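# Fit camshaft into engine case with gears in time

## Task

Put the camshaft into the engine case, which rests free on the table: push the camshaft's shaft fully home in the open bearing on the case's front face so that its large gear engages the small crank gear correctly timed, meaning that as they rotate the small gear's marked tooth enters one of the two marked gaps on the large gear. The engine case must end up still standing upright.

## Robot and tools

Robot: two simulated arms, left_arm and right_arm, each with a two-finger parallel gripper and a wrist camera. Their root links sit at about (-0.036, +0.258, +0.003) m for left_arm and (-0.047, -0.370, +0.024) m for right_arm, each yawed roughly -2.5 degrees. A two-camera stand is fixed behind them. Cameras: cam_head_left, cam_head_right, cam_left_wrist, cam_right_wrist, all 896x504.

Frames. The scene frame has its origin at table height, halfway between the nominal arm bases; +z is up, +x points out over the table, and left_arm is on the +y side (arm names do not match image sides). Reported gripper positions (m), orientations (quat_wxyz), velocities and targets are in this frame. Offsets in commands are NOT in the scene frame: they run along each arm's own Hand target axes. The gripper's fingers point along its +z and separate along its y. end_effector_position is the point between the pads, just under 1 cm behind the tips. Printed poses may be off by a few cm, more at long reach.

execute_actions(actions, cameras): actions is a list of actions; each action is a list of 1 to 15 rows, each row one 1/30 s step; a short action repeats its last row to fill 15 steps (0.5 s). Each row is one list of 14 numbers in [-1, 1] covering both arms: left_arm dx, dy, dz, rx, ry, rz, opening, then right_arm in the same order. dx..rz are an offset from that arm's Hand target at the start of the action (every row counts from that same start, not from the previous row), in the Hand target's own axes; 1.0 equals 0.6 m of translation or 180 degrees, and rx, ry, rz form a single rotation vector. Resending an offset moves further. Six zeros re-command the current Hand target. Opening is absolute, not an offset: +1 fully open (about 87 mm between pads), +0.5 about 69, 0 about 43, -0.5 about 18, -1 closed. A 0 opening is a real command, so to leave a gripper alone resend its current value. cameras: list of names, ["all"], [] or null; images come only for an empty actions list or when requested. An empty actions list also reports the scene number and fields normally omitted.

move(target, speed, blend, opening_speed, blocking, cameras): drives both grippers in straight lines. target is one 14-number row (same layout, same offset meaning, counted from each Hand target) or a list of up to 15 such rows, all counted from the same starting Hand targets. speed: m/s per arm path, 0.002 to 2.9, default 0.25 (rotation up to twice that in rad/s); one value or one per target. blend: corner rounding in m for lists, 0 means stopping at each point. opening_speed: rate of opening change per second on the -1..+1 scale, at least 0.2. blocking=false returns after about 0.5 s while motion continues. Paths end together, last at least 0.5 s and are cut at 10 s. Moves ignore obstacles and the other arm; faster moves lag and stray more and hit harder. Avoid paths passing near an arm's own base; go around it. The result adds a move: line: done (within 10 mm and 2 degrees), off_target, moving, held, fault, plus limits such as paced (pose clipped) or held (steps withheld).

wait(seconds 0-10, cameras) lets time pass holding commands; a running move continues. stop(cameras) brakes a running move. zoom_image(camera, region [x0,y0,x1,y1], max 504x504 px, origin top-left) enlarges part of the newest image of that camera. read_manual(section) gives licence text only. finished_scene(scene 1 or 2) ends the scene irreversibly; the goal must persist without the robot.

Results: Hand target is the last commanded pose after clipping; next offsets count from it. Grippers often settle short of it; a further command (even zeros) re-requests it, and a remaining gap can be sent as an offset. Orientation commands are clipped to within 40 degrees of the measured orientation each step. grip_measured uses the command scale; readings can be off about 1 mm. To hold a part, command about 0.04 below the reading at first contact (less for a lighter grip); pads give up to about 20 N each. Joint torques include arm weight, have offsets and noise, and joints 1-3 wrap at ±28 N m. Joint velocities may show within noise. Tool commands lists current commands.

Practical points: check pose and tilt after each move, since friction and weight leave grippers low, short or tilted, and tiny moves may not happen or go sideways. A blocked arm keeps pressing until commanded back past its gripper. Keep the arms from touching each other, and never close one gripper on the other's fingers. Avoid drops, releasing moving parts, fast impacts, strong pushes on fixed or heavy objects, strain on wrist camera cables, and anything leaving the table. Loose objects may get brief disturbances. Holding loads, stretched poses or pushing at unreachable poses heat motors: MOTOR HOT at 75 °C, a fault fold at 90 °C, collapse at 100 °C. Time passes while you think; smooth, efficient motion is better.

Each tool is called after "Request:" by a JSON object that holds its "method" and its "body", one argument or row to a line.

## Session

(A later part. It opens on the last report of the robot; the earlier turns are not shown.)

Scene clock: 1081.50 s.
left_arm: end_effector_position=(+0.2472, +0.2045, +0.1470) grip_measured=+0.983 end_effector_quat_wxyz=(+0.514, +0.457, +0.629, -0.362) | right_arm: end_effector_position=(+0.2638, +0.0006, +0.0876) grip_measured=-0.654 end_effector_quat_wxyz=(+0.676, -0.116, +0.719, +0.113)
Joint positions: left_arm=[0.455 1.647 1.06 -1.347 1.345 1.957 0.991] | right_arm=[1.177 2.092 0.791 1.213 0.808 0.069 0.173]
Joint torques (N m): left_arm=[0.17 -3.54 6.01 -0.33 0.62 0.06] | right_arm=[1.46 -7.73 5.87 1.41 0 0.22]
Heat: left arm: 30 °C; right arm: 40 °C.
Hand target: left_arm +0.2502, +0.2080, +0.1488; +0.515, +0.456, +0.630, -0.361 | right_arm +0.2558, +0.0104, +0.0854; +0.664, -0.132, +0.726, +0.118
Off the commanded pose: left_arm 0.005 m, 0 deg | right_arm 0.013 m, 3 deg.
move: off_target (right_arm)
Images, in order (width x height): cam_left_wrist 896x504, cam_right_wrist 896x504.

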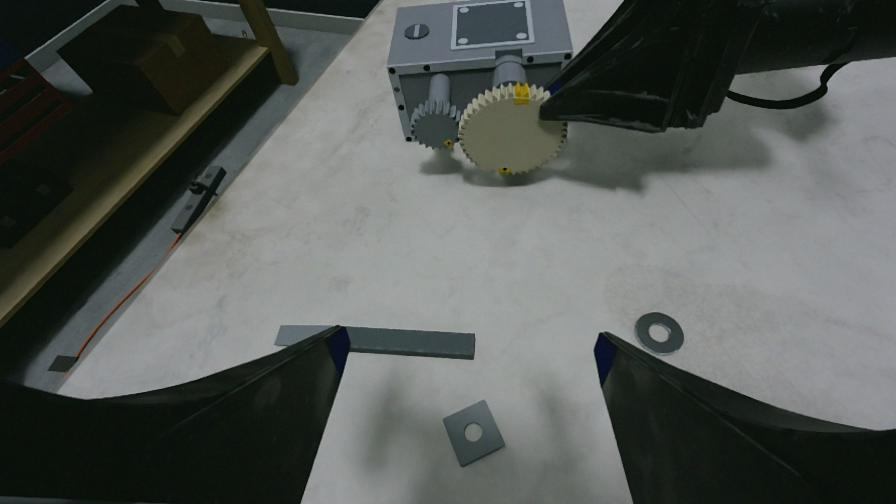

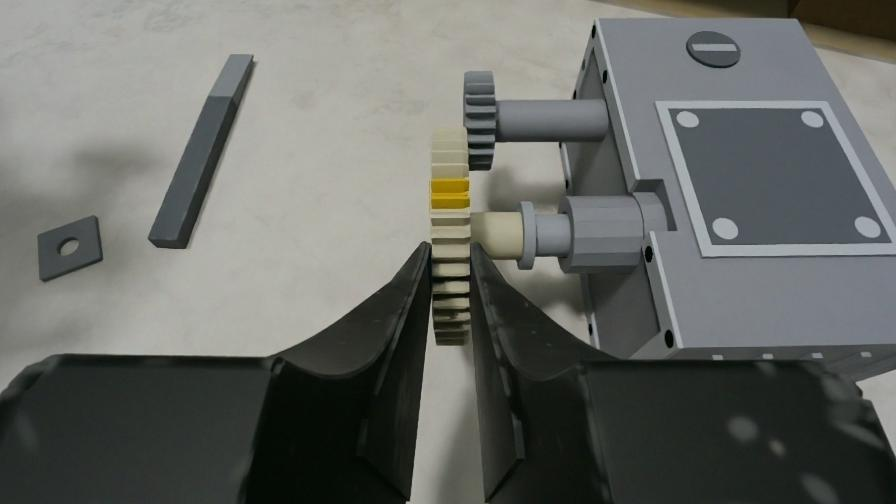

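Request:
{"method": "move", "body": {
  "target": [
    [0,0,0,0,0,0,1,0,0.015,0,0,0,0,-0.85],
    [0,0,0,0,0,0,1,0.033,0.015,0.003,0,0,0,-0.85]
  ],
  "speed": 0.05,
  "cameras": ["cam_right_wrist","cam_left_wrist"]
}}

Request:
{"method": "zoom_image", "body": {
  "camera": "cam_right_wrist",
  "region": [400, 60, 700, 320]
}}

Request:
{"method": "zoom_image", "body": {
  "camera": "cam_left_wrist",
  "region": [400, 20, 600, 220]
}}

Scene clock: 1089.97 s.
left_arm: end_effector_position=(+0.2472, +0.2045, +0.1470) grip_measured=+0.983 end_effector_quat_wxyz=(+0.514, +0.457, +0.629, -0.362) | right_arm: end_effector_position=(+0.2602, +0.0047, +0.0770) grip_measured=-0.654 end_effector_quat_wxyz=(+0.677, -0.110, +0.720, +0.104)
Joint positions: left_arm=[0.455 1.647 1.06 -1.347 1.345 1.957 0.991] | right_arm=[1.198 2.143 0.813 1.239 0.85 0.07 0.173]
Joint torques (N m): left_arm=[0.17 -3.52 6.06 -0.34 0.62 0.07] | right_arm=[1.17 -5.3 6.08 1.68 -0.23 0.29]
Heat: left arm: 30 °C; right arm: 41 °C.
Hand target: left_arm +0.2502, +0.2080, +0.1488; +0.515, +0.456, +0.630, -0.361 | right_arm +0.2526, +0.0188, +0.0653; +0.664, -0.133, +0.726, +0.118
Off the commanded pose: left_arm 0.005 m, 0 deg | right_arm 0.020 m, 3 deg.
move: off_target (right_arm)
Images, in order (width x height): cam_left_wrist 896x504, cam_right_wrist 896x504.

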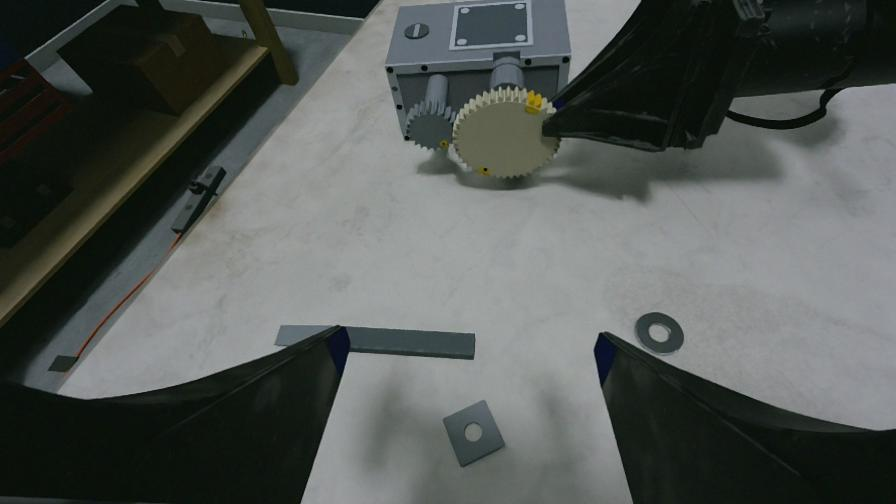

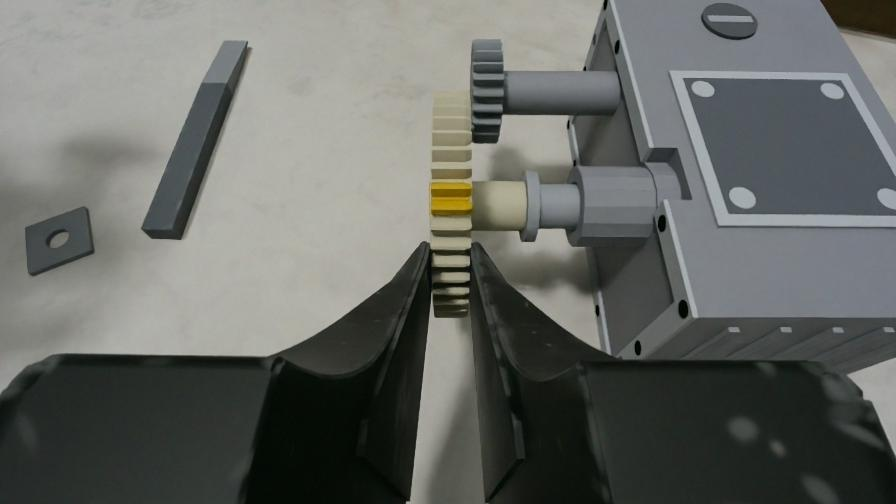

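Scaled by 1.680 from the camera's 896x504 image, which has a finer 1280x720 frame.

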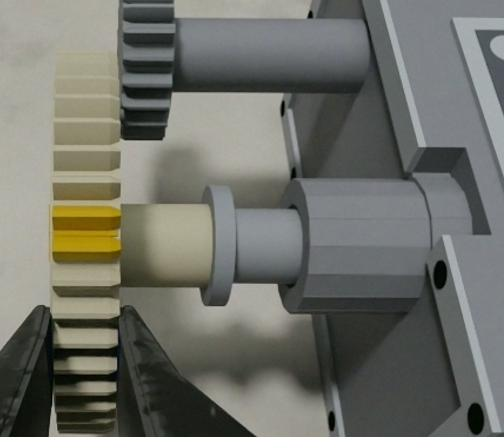

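Scaled by 2.520 from the camera's 896x504 image, which has a finer 1280x720 frame.

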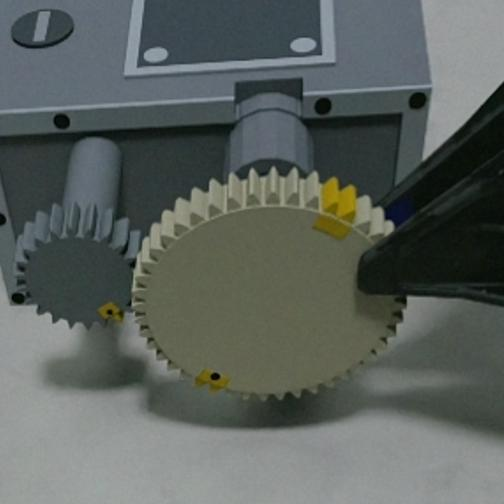

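Request:
{"method": "move", "body": {
  "target": [0.041,-0.079,0.1375,0,-0.139,0,1,0.024,0.0,0.002,0,0,0,-0.85],
  "speed": 0.05,
  "cameras": ["all"]
}}

Request:
{"method": "zoom_image", "body": {
  "camera": "cam_left_wrist",
  "region": [340, 100, 640, 400]
}}

Scene clock: 1122.13 s.
left_arm: end_effector_position=(+0.2278, +0.1237, +0.1079) grip_measured=+0.983 end_effector_quat_wxyz=(+0.537, +0.467, +0.537, -0.453) | right_arm: end_effector_position=(+0.2582, +0.0062, +0.0616) grip_measured=-0.654 end_effector_quat_wxyz=(+0.676, -0.112, +0.721, +0.106)
Joint positions: left_arm=[0.204 1.787 0.876 -1.145 1.556 2.072 0.991] | right_arm=[1.203 2.2 0.815 1.289 0.849 0.074 0.173]
Joint torques (N m): left_arm=[-0.99 -3.88 3.56 -0.11 0.76 0.06] | right_arm=[0.73 -5.52 5.87 1.73 -0.23 0.24]
Heat: left arm: 30 °C; right arm: 39 °C.
Hand target: left_arm +0.2304, +0.1213, +0.1068; +0.639, +0.367, +0.504, -0.451 | right_arm +0.2525, +0.0188, +0.0510; +0.664, -0.133, +0.726, +0.118
Off the commanded pose: left_arm 0.004 m, 17 deg | right_arm 0.017 m, 3 deg.
joint sent to its limit (left arm) — joint 5 (wrist yaw), upper limit; joint 6 (wrist roll), upper limit. The joint targets are off in orientation, not in position.
move: off_target (left_arm, right_arm)

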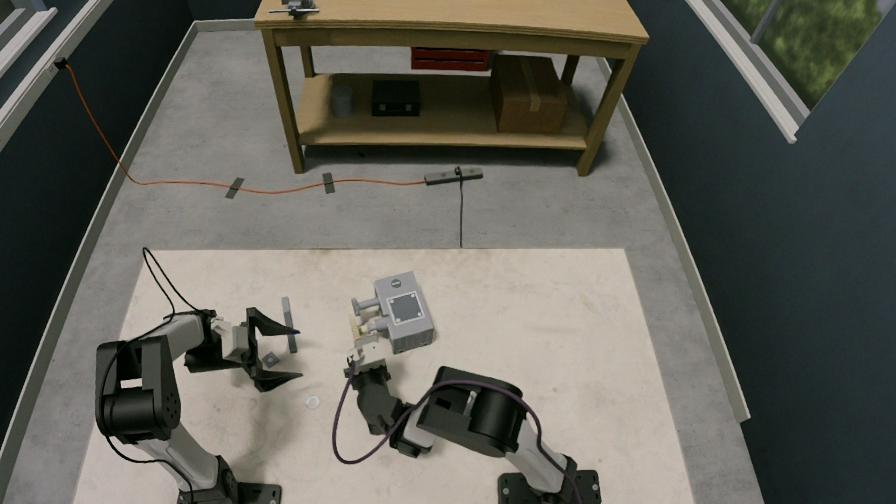

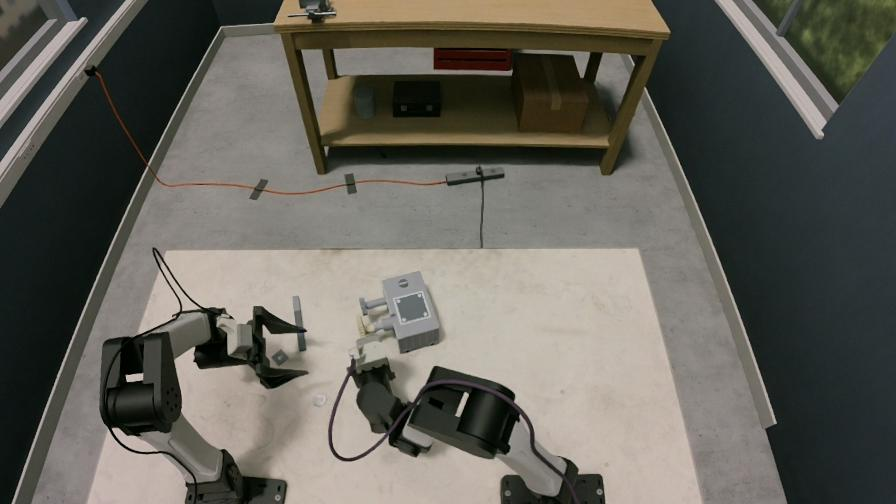

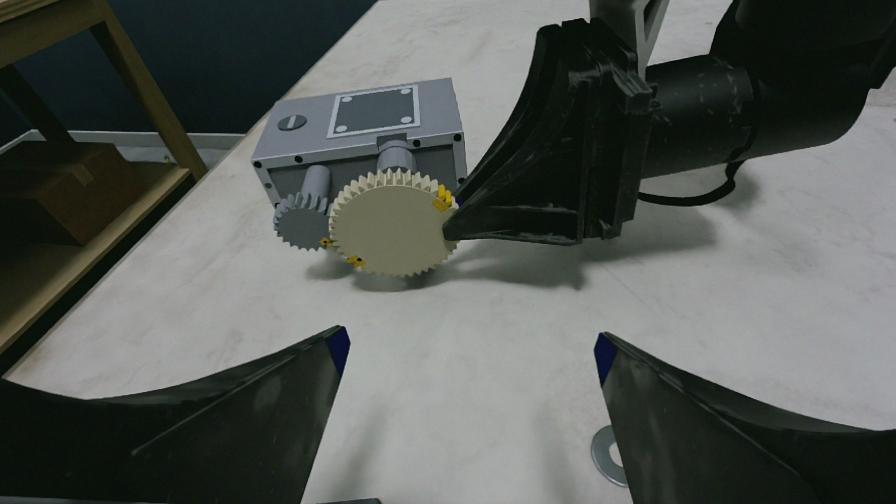

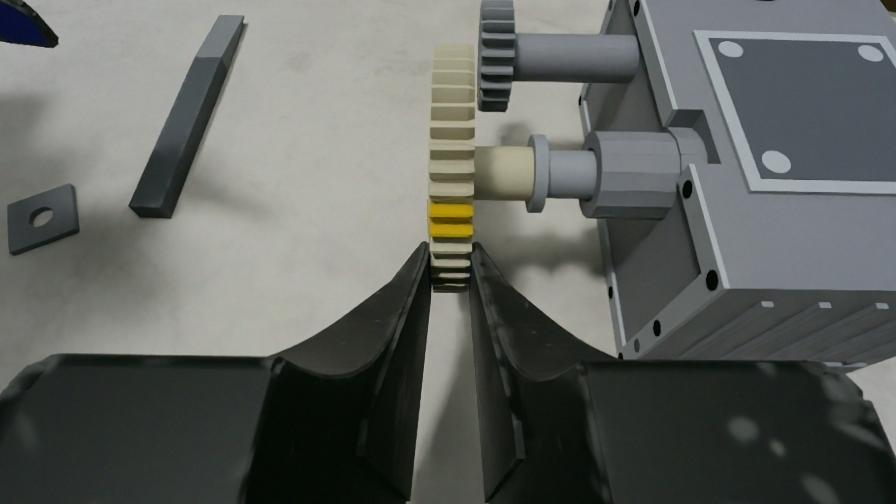

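Scaled by 1.680 from the camera's 896x504 image, which has a finer 1280x720 frame.

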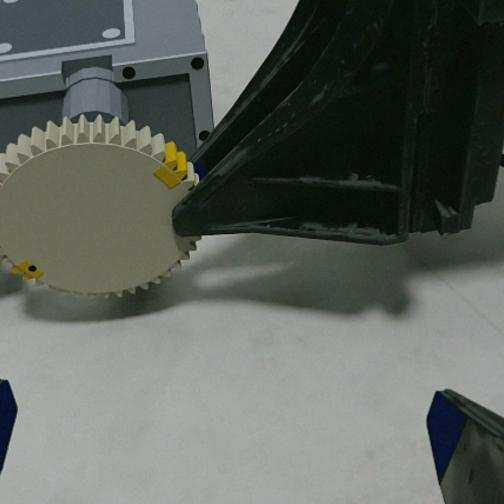

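Request:
{"method": "zoom_image", "body": {
  "camera": "cam_left_wrist",
  "region": [260, 130, 480, 290]
}}

Request:
{"method": "zoom_image", "body": {
  "camera": "cam_left_wrist",
  "region": [260, 170, 380, 290]
}}

Scaled by 2.291 from the camera's 896x504 image, which has a finer 1280x720 frame.

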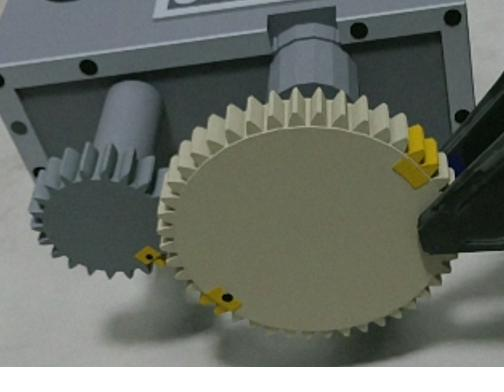

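Scaled by 4.200 from the camera's 896x504 image, which has a finer 1280x720 frame.

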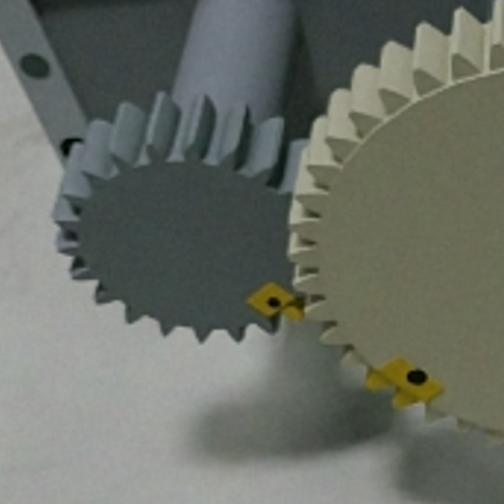

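Request:
{"method": "move", "body": {
  "target": [0,0,0,0.055,0.074,-0.006,1,0,-0.04,0,0,0,0,-0.85],
  "speed": 0.05,
  "cameras": ["cam_right_wrist","cam_left_wrist"]
}}

Request:
{"method": "zoom_image", "body": {
  "camera": "cam_left_wrist",
  "region": [260, 130, 480, 290]
}}

Request:
{"method": "zoom_image", "body": {
  "camera": "cam_right_wrist",
  "region": [400, 0, 700, 260]
}}

Scene clock: 1153.87 s.
left_arm: end_effector_position=(+0.2277, +0.1237, +0.1078) grip_measured=+0.983 end_effector_quat_wxyz=(+0.536, +0.466, +0.538, -0.454) | right_arm: end_effector_position=(+0.2598, +0.0036, +0.0587) grip_measured=-0.654 end_effector_quat_wxyz=(+0.673, -0.126, +0.718, +0.126)
Joint positions: left_arm=[0.204 1.787 0.876 -1.145 1.556 2.067 0.991] | right_arm=[1.178 2.2 0.78 1.332 0.776 0.074 0.173]
Joint torques (N m): left_arm=[-1.1 -3.67 4.12 -0.13 0.72 -0.06] | right_arm=[-1.11 -7.32 2.25 1.89 0.02 0.14]
Heat: left arm: 29 °C; right arm: 39 °C.
Hand target: left_arm +0.2304, +0.1213, +0.1068; +0.538, +0.465, +0.537, -0.453 | right_arm +0.2610, -0.0037, +0.0511; +0.664, -0.132, +0.726, +0.118
Off the commanded pose: left_arm 0.004 m, 0 deg | right_arm 0.011 m, 2 deg.
move: off_target (right_arm)
Images, in order (width x height): cam_left_wrist 896x504, cam_right_wrist 896x504.

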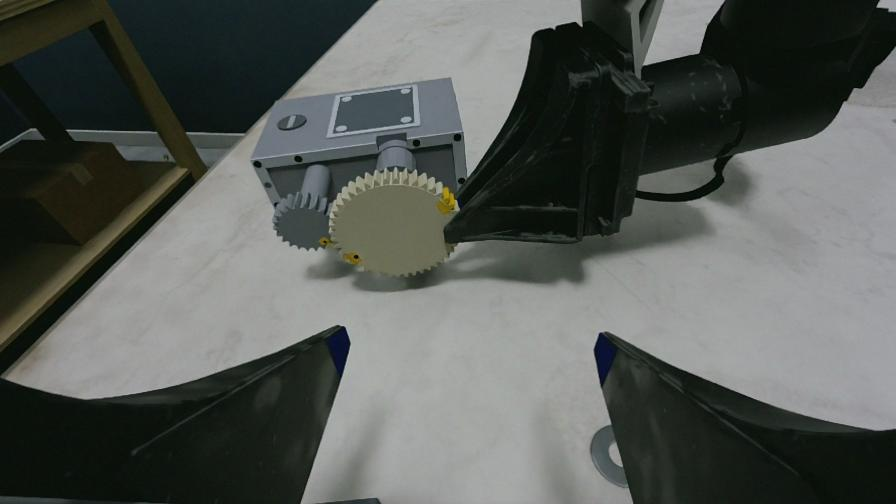

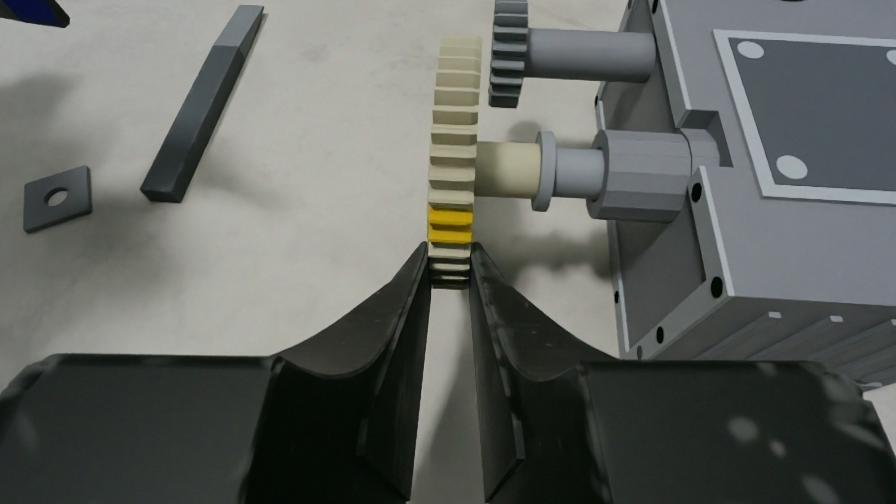

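Scaled by 2.291 from the camera's 896x504 image, which has a finer 1280x720 frame.

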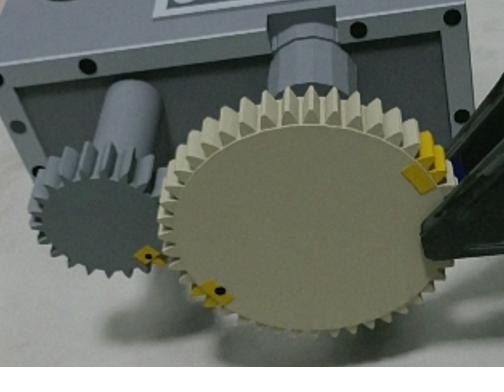

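Scaled by 1.680 from the camera's 896x504 image, which has a finer 1280x720 frame.

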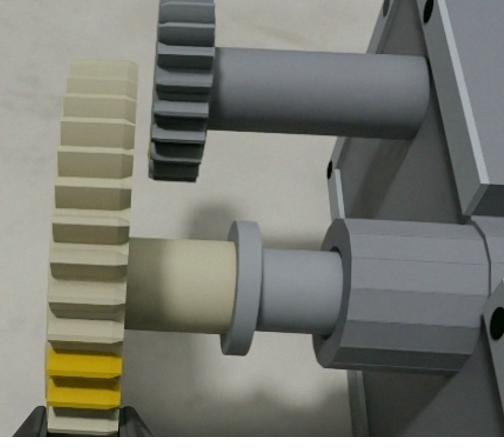

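Request:
{"method": "move", "body": {
  "target": [0,0,0,0,0,0,-1,-0.0197,0.012,0.001,0,0,0,-0.85],
  "speed": 0.05,
  "cameras": ["cam_right_wrist","cam_left_wrist"]
}}

Request:
{"method": "zoom_image", "body": {
  "camera": "cam_left_wrist",
  "region": [260, 130, 480, 290]
}}

Scene clock: 1170.53 s.
left_arm: end_effector_position=(+0.2276, +0.1236, +0.1078) grip_measured=-1.000 end_effector_quat_wxyz=(+0.535, +0.466, +0.538, -0.455) | right_arm: end_effector_position=(+0.2593, +0.0028, +0.0592) grip_measured=-0.654 end_effector_quat_wxyz=(+0.668, -0.132, +0.723, +0.120)
Joint positions: left_arm=[0.204 1.787 0.876 -1.145 1.556 2.065 0] | right_arm=[1.178 2.181 0.78 1.29 0.775 0.075 0.173]
Joint torques (N m): left_arm=[-1.07 -3.71 4.08 -0.11 0.71 -0.06] | right_arm=[-0.2 -8.51 4.7 1.69 0.11 0.12]
Heat: left arm: 29 °C; right arm: 41 °C.
Hand target: left_arm +0.2304, +0.1213, +0.1068; +0.538, +0.465, +0.537, -0.453 | right_arm +0.2600, +0.0037, +0.0629; +0.664, -0.132, +0.726, +0.118
Off the commanded pose: left_arm 0.004 m, 0 deg | right_arm 0.004 m, 1 deg.
move: done
Images, in order (width x height): cam_left_wrist 896x504, cam_right_wrist 896x504.

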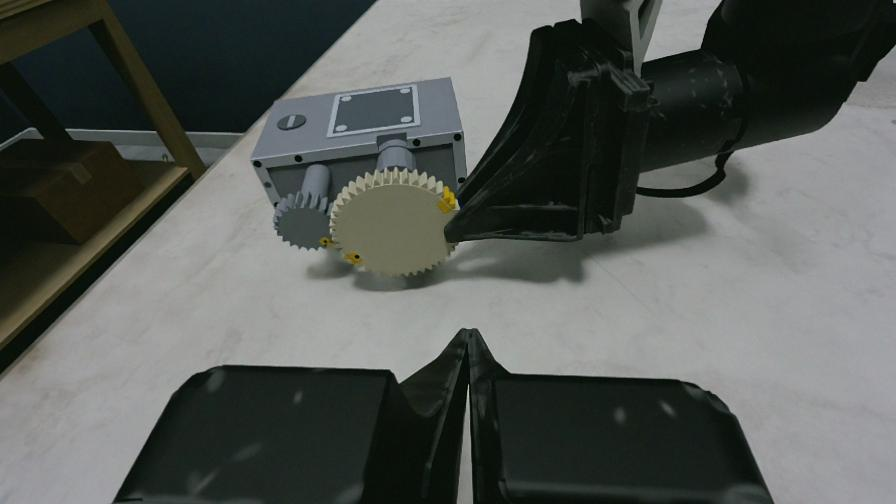

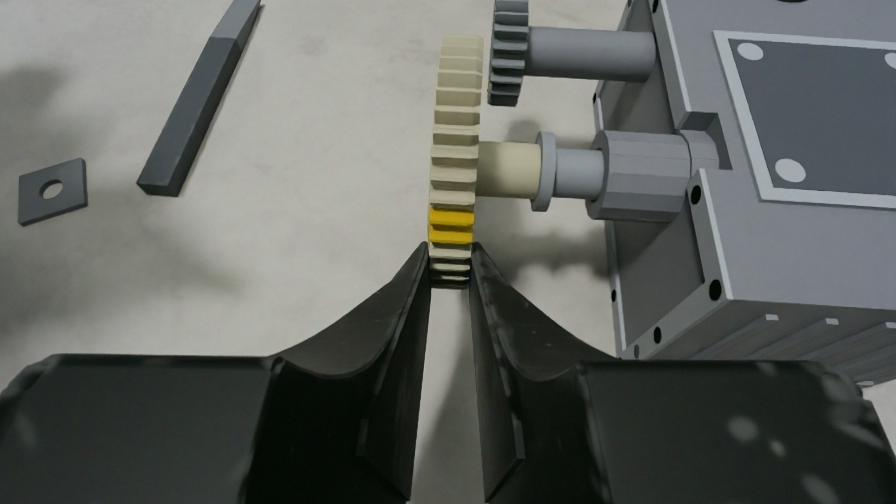

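Scaled by 2.291 from the camera's 896x504 image, which has a finer 1280x720 frame.

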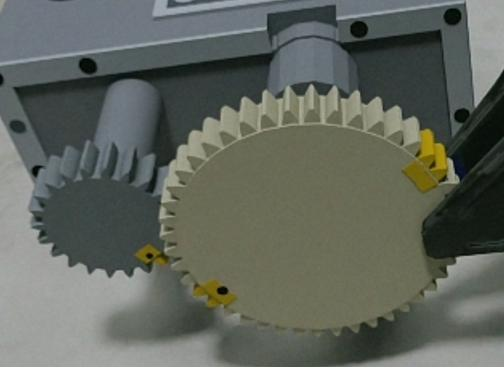

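Request:
{"method": "zoom_image", "body": {
  "camera": "cam_left_wrist",
  "region": [310, 170, 370, 280]
}}

Request:
{"method": "zoom_image", "body": {
  "camera": "cam_left_wrist",
  "region": [265, 180, 345, 260]
}}

Scaled by 4.582 from the camera's 896x504 image, which has a finer 1280x720 frame.

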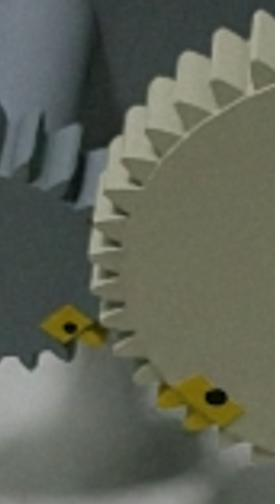

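Scaled by 6.300 from the camera's 896x504 image, which has a finer 1280x720 frame.

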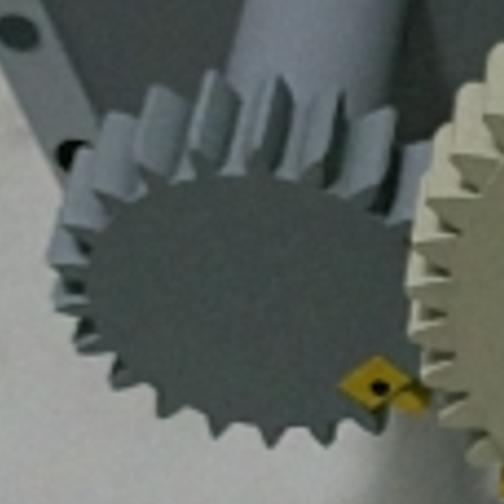

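Request:
{"method": "move", "body": {
  "target": [0,0,0,0,0,0,-1,-0.02,0,0,0,0,0,-0.85],
  "speed": 0.05,
  "cameras": ["cam_left_wrist","cam_right_wrist"]
}}

Request:
{"method": "zoom_image", "body": {
  "camera": "cam_left_wrist",
  "region": [260, 130, 480, 290]
}}

Scene clock: 1192.87 s.
left_arm: end_effector_position=(+0.2276, +0.1236, +0.1078) grip_measured=-1.000 end_effector_quat_wxyz=(+0.535, +0.466, +0.538, -0.455) | right_arm: end_effector_position=(+0.2577, +0.0025, +0.0607) grip_measured=-0.654 end_effector_quat_wxyz=(+0.658, -0.139, +0.731, +0.116)
Joint positions: left_arm=[0.204 1.787 0.876 -1.145 1.556 2.065 0] | right_arm=[1.178 2.145 0.78 1.215 0.768 0.09 0.173]
Joint torques (N m): left_arm=[-1.09 -3.73 4.07 -0.11 0.72 -0.07] | right_arm=[-0.4 -9.25 5.12 1.96 0.16 -0.01]
Heat: left arm: 29 °C; right arm: 40 °C.
Hand target: left_arm +0.2304, +0.1213, +0.1068; +0.538, +0.465, +0.537, -0.453 | right_arm +0.2610, +0.0041, +0.0748; +0.664, -0.132, +0.726, +0.118
Off the commanded pose: left_arm 0.004 m, 0 deg | right_arm 0.015 m, 1 deg.
move: off_target (right_arm)
Images, in order (width x height): cam_left_wrist 896x504, cam_right_wrist 896x504.

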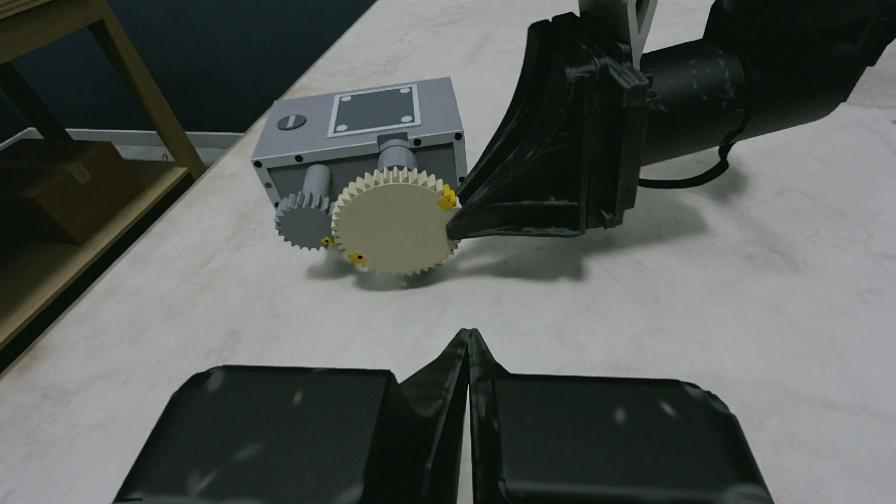

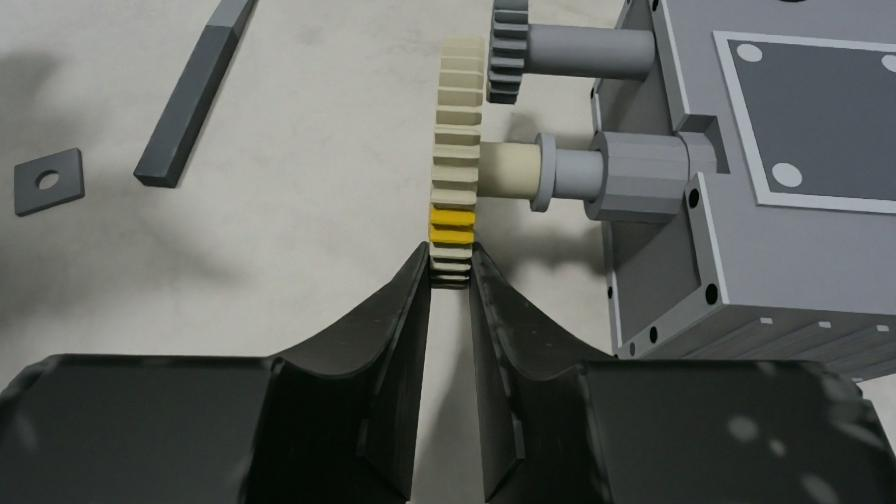

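Scaled by 2.291 from the camera's 896x504 image, which has a finer 1280x720 frame.

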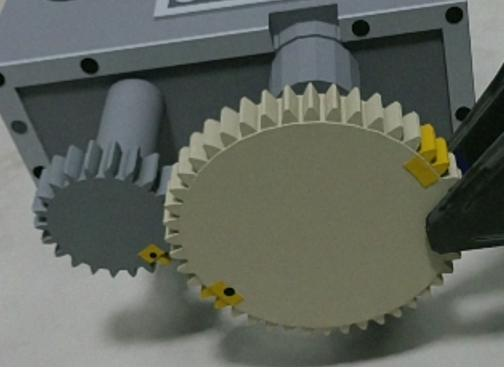

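Request:
{"method": "move", "body": {
  "target": [0,0,0,0,0,0,-1,-0.007,0,0,0,0,0,-0.85],
  "speed": 0.05,
  "cameras": ["cam_left_wrist","cam_right_wrist"]
}}

Request:
{"method": "zoom_image", "body": {
  "camera": "cam_left_wrist",
  "region": [260, 130, 480, 290]
}}

Scene clock: 1215.60 s.
left_arm: end_effector_position=(+0.2276, +0.1236, +0.1078) grip_measured=-1.000 end_effector_quat_wxyz=(+0.535, +0.466, +0.538, -0.455) | right_arm: end_effector_position=(+0.2571, +0.0023, +0.0612) grip_measured=-0.654 end_effector_quat_wxyz=(+0.655, -0.142, +0.734, +0.114)
Joint positions: left_arm=[0.204 1.787 0.876 -1.145 1.556 2.065 0] | right_arm=[1.178 2.132 0.78 1.189 0.765 0.095 0.173]
Joint torques (N m): left_arm=[-1.09 -3.74 4.07 -0.11 0.72 -0.06] | right_arm=[-0.46 -9.39 5.42 2.06 0.19 -0.08]
Heat: left arm: 28 °C; right arm: 45 °C.
Hand target: left_arm +0.2304, +0.1213, +0.1068; +0.538, +0.465, +0.537, -0.453 | right_arm +0.2613, +0.0042, +0.0789; +0.664, -0.132, +0.726, +0.118
Off the commanded pose: left_arm 0.004 m, 0 deg | right_arm 0.018 m, 2 deg.
move: off_target (right_arm)
Images, in order (width x height): cam_left_wrist 896x504, cam_right_wrist 896x504.

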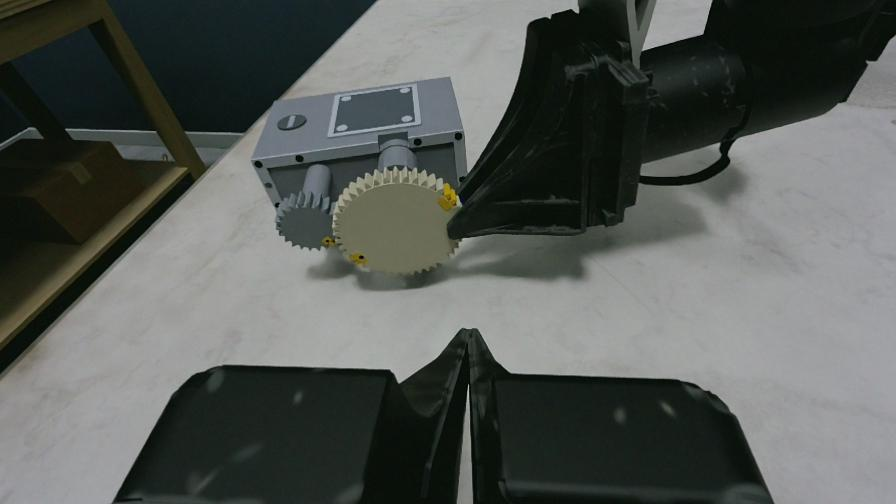

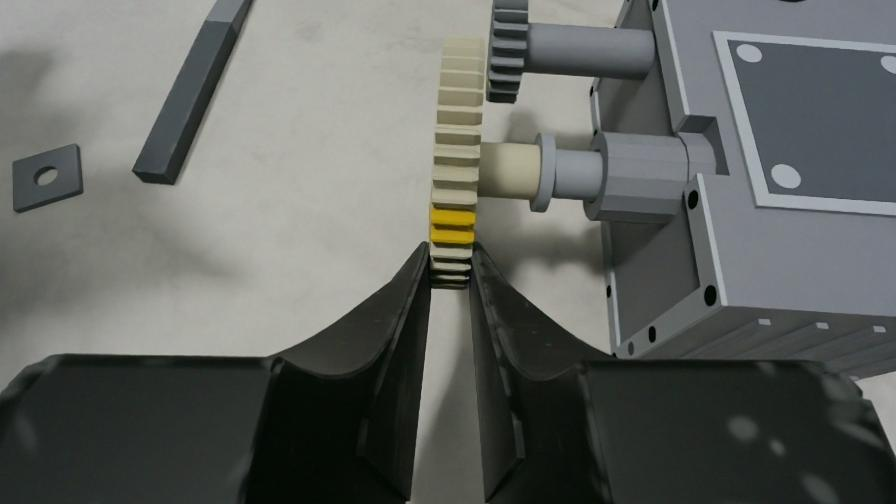

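Scaled by 2.291 from the camera's 896x504 image, which has a finer 1280x720 frame.

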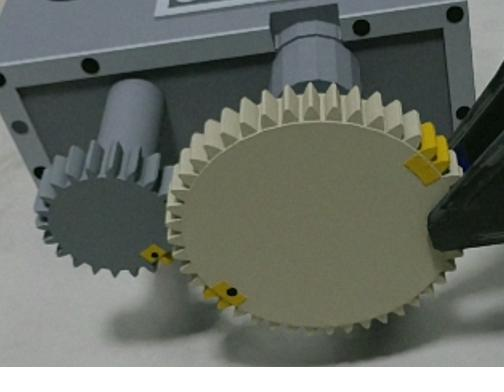

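Request:
{"method": "move", "body": {
  "target": [0,0,0,0,0,0,-1,-0.018,0,0,0,0,0,-0.85],
  "speed": 0.05,
  "cameras": ["cam_left_wrist","cam_right_wrist"]
}}

Request:
{"method": "zoom_image", "body": {
  "camera": "cam_left_wrist",
  "region": [260, 130, 480, 290]
}}

Scene clock: 1220.43 s.
left_arm: end_effector_position=(+0.2276, +0.1236, +0.1078) grip_measured=-1.000 end_effector_quat_wxyz=(+0.535, +0.466, +0.538, -0.455) | right_arm: end_effector_position=(+0.2554, +0.0014, +0.0630) grip_measured=-0.651 end_effector_quat_wxyz=(+0.646, -0.152, +0.740, +0.108)
Joint positions: left_arm=[0.204 1.787 0.876 -1.145 1.556 2.065 0] | right_arm=[1.178 2.099 0.78 1.124 0.758 0.098 0.175]
Joint torques (N m): left_arm=[-1.09 -3.73 4.05 -0.11 0.72 -0.06] | right_arm=[-0.69 -9.85 5.97 2.3 0.29 -0.08]
Heat: left arm: 28 °C; right arm: 46 °C.
Hand target: left_arm +0.2304, +0.1213, +0.1068; +0.538, +0.465, +0.537, -0.453 | right_arm +0.2622, +0.0046, +0.0897; +0.664, -0.132, +0.726, +0.118
Off the commanded pose: left_arm 0.004 m, 0 deg | right_arm 0.028 m, 4 deg.
move: off_target (right_arm)
Images, in order (width x height): cam_left_wrist 896x504, cam_right_wrist 896x504.

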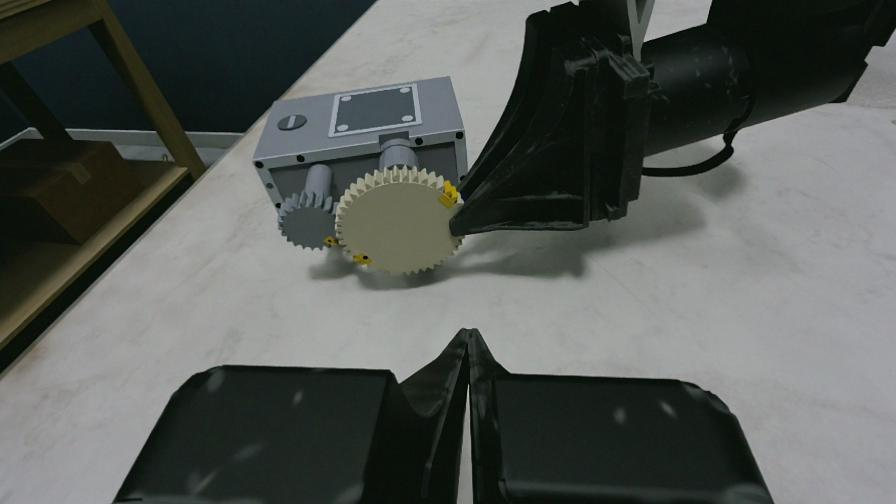

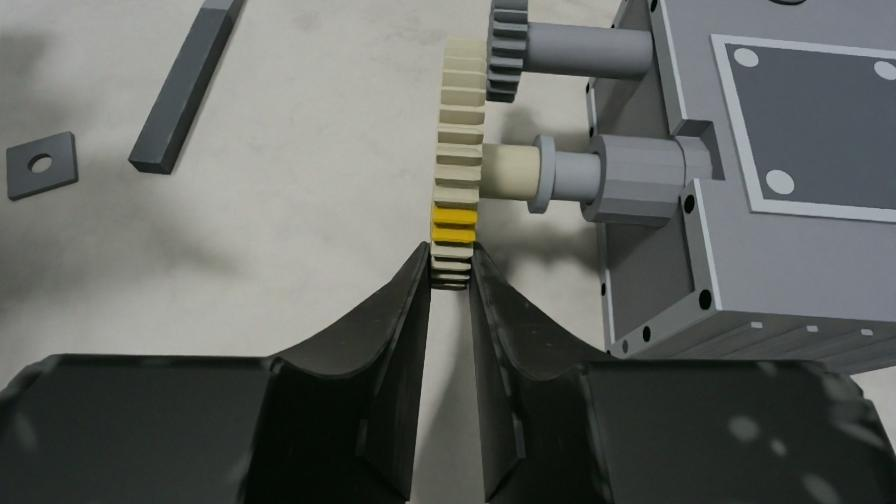

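Scaled by 2.291 from the camera's 896x504 image, which has a finer 1280x720 frame.

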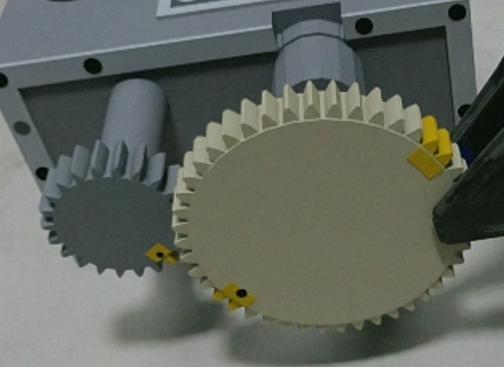

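Request:
{"method": "move", "body": {
  "target": [0,0,0,0,0,0,-1,0,0,0,0,0,0,-0.2],
  "opening_speed": 0.6,
  "cameras": ["cam_left_wrist","cam_right_wrist"]
}}

Request:
{"method": "zoom_image", "body": {
  "camera": "cam_left_wrist",
  "region": [260, 130, 480, 290]
}}

Scene clock: 1228.67 s.
left_arm: end_effector_position=(+0.2276, +0.1236, +0.1078) grip_measured=-1.000 end_effector_quat_wxyz=(+0.535, +0.466, +0.538, -0.455) | right_arm: end_effector_position=(+0.2563, +0.0007, +0.0682) grip_measured=-0.200 end_effector_quat_wxyz=(+0.650, -0.151, +0.737, +0.106)
Joint positions: left_arm=[0.204 1.787 0.876 -1.145 1.556 2.065 0] | right_arm=[1.178 2.088 0.78 1.124 0.764 0.089 0.4]
Joint torques (N m): left_arm=[-1.09 -3.74 4.05 -0.11 0.72 -0.06] | right_arm=[-0.49 -9.09 6.02 2.31 0.22 0]
Heat: left arm: 28 °C; right arm: 47 °C.
Hand target: left_arm +0.2304, +0.1213, +0.1068; +0.538, +0.465, +0.537, -0.453 | right_arm +0.2622, +0.0046, +0.0897; +0.664, -0.132, +0.726, +0.118
Off the commanded pose: left_arm 0.004 m, 0 deg | right_arm 0.023 m, 3 deg.
move: off_target (right_arm)
Images, in order (width x height): cam_left_wrist 896x504, cam_right_wrist 896x504.

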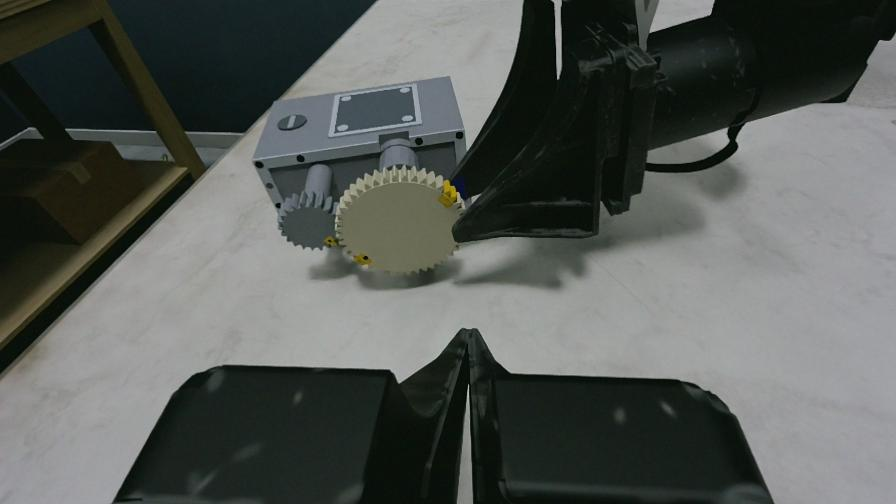

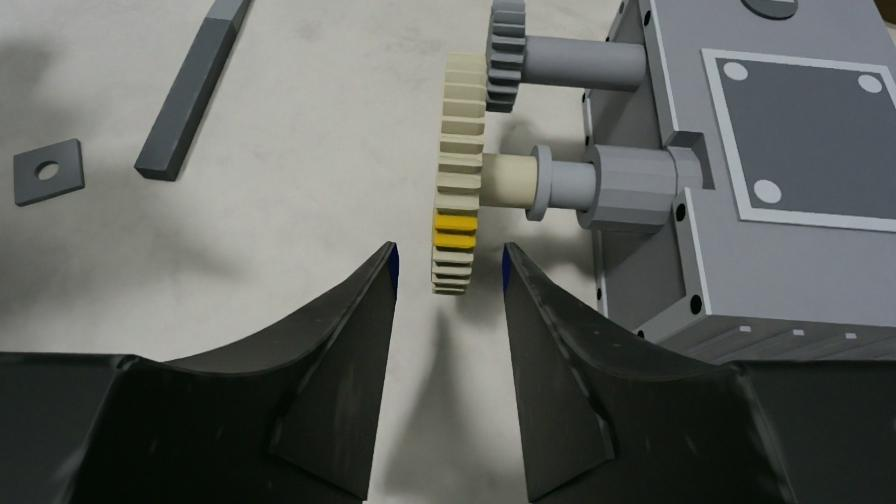

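Scaled by 2.291 from the camera's 896x504 image, which has a finer 1280x720 frame.

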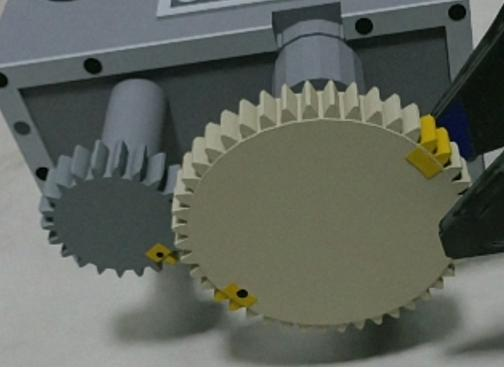

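Request:
{"method": "move", "body": {
  "target": [0,0,0,0,0,0,-1,0,0,-0.12,0,0,0,-0.2],
  "speed": 0.12,
  "cameras": []
}}

Request:
{"method": "move", "body": {
  "target": [0.09,0.075,0.08,0,0,0,-1,0,0,0,0,0,0,-0.2],
  "speed": 0.12,
  "cameras": ["all"]
}}

Scene clock: 1247.17 s.
left_arm: end_effector_position=(+0.2276, +0.1236, +0.1078) grip_measured=-1.000 end_effector_quat_wxyz=(+0.535, +0.466, +0.538, -0.455) | right_arm: end_effector_position=(+0.1973, -0.0220, +0.0836) grip_measured=-0.200 end_effector_quat_wxyz=(+0.657, -0.151, +0.732, +0.098)
Joint positions: left_arm=[0.204 1.787 0.876 -1.145 1.556 2.065 0] | right_arm=[1.331 1.941 0.607 1.138 0.928 0.102 0.4]
Joint torques (N m): left_arm=[-1.07 -3.73 4.07 -0.11 0.72 -0.07] | right_arm=[0.5 -7.77 3.48 2.33 0.24 0.23]
Heat: left arm: 28 °C; right arm: 47 °C.
Hand target: left_arm +0.2304, +0.1213, +0.1068; +0.538, +0.465, +0.537, -0.453 | right_arm +0.1950, -0.0205, +0.0961; +0.664, -0.132, +0.726, +0.118
Off the commanded pose: left_arm 0.004 m, 0 deg | right_arm 0.013 m, 3 deg.
move: off_target (right_arm)
No camera images: "cameras" was empty.

Scene clock: 1248.53 s.
left_arm: end_effector_position=(+0.2775, +0.0841, +0.0529) grip_measured=-1.000 end_effector_quat_wxyz=(+0.496, +0.502, +0.503, -0.499) | right_arm: end_effector_position=(+0.1974, -0.0221, +0.0836) grip_measured=-0.200 end_effector_quat_wxyz=(+0.657, -0.151, +0.732, +0.098)
Joint positions: left_arm=[0.047 2.152 1.149 -1.031 1.559 2.03 0] | right_arm=[1.331 1.941 0.607 1.138 0.928 0.102 0.4]
Joint torques (N m): left_arm=[-0.8 -6.05 4.53 -0.06 0.74 -0.07] | right_arm=[0.4 -7.76 3.52 2.33 0.23 0.23]
Heat: left arm: 28 °C; right arm: 47 °C.
Hand target: left_arm +0.2830, +0.0816, +0.0530; +0.538, +0.465, +0.537, -0.453 | right_arm +0.1950, -0.0204, +0.0961; +0.664, -0.133, +0.726, +0.118
Off the commanded pose: left_arm 0.006 m, 9 deg | right_arm 0.013 m, 3 deg.
joint sent to its limit (left arm) — joint 5 (wrist yaw), upper limit. The joint targets are off in orientation, not in position.
move: off_target (left_arm, right_arm)

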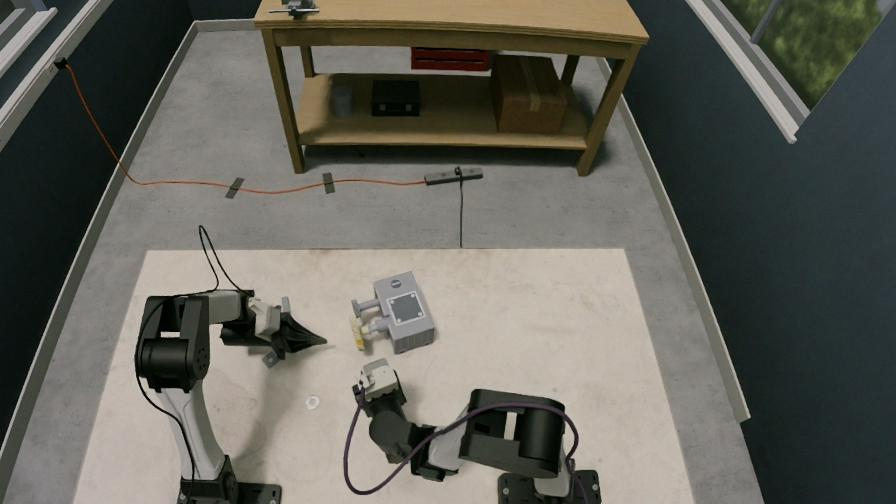

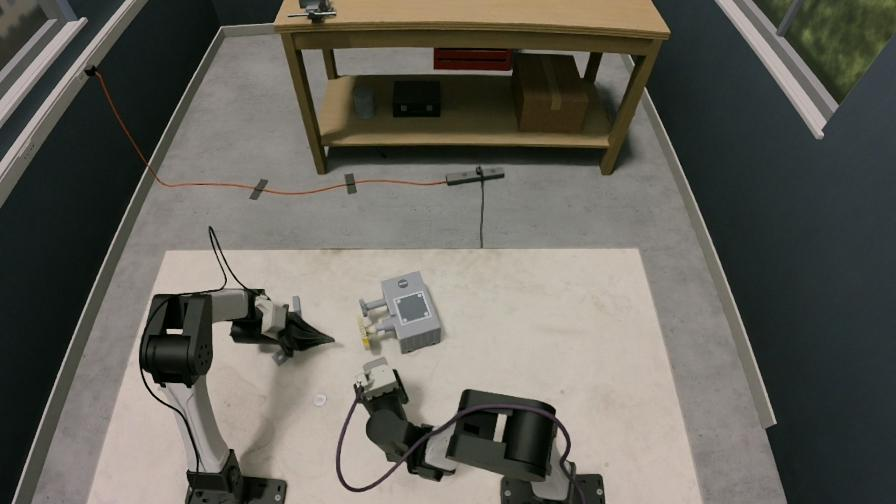

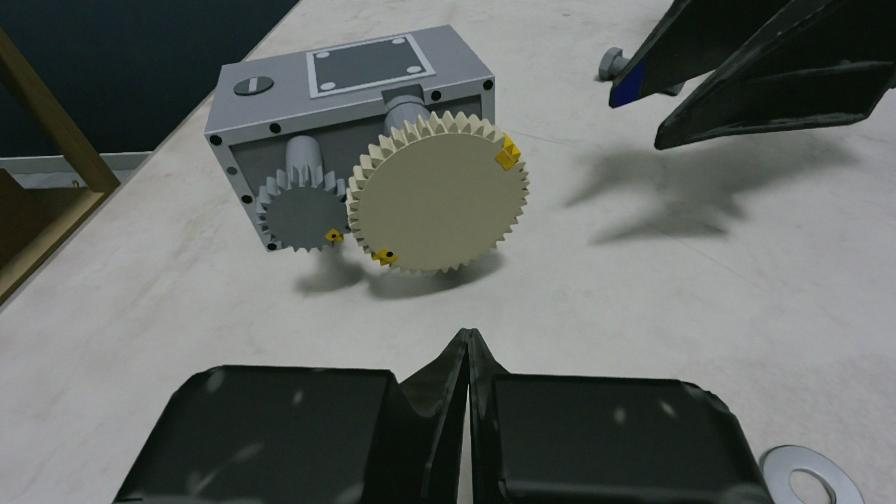

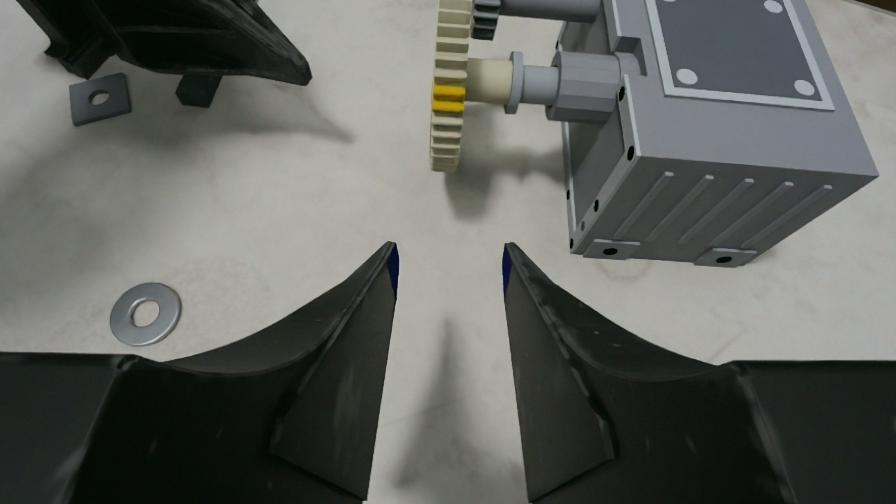

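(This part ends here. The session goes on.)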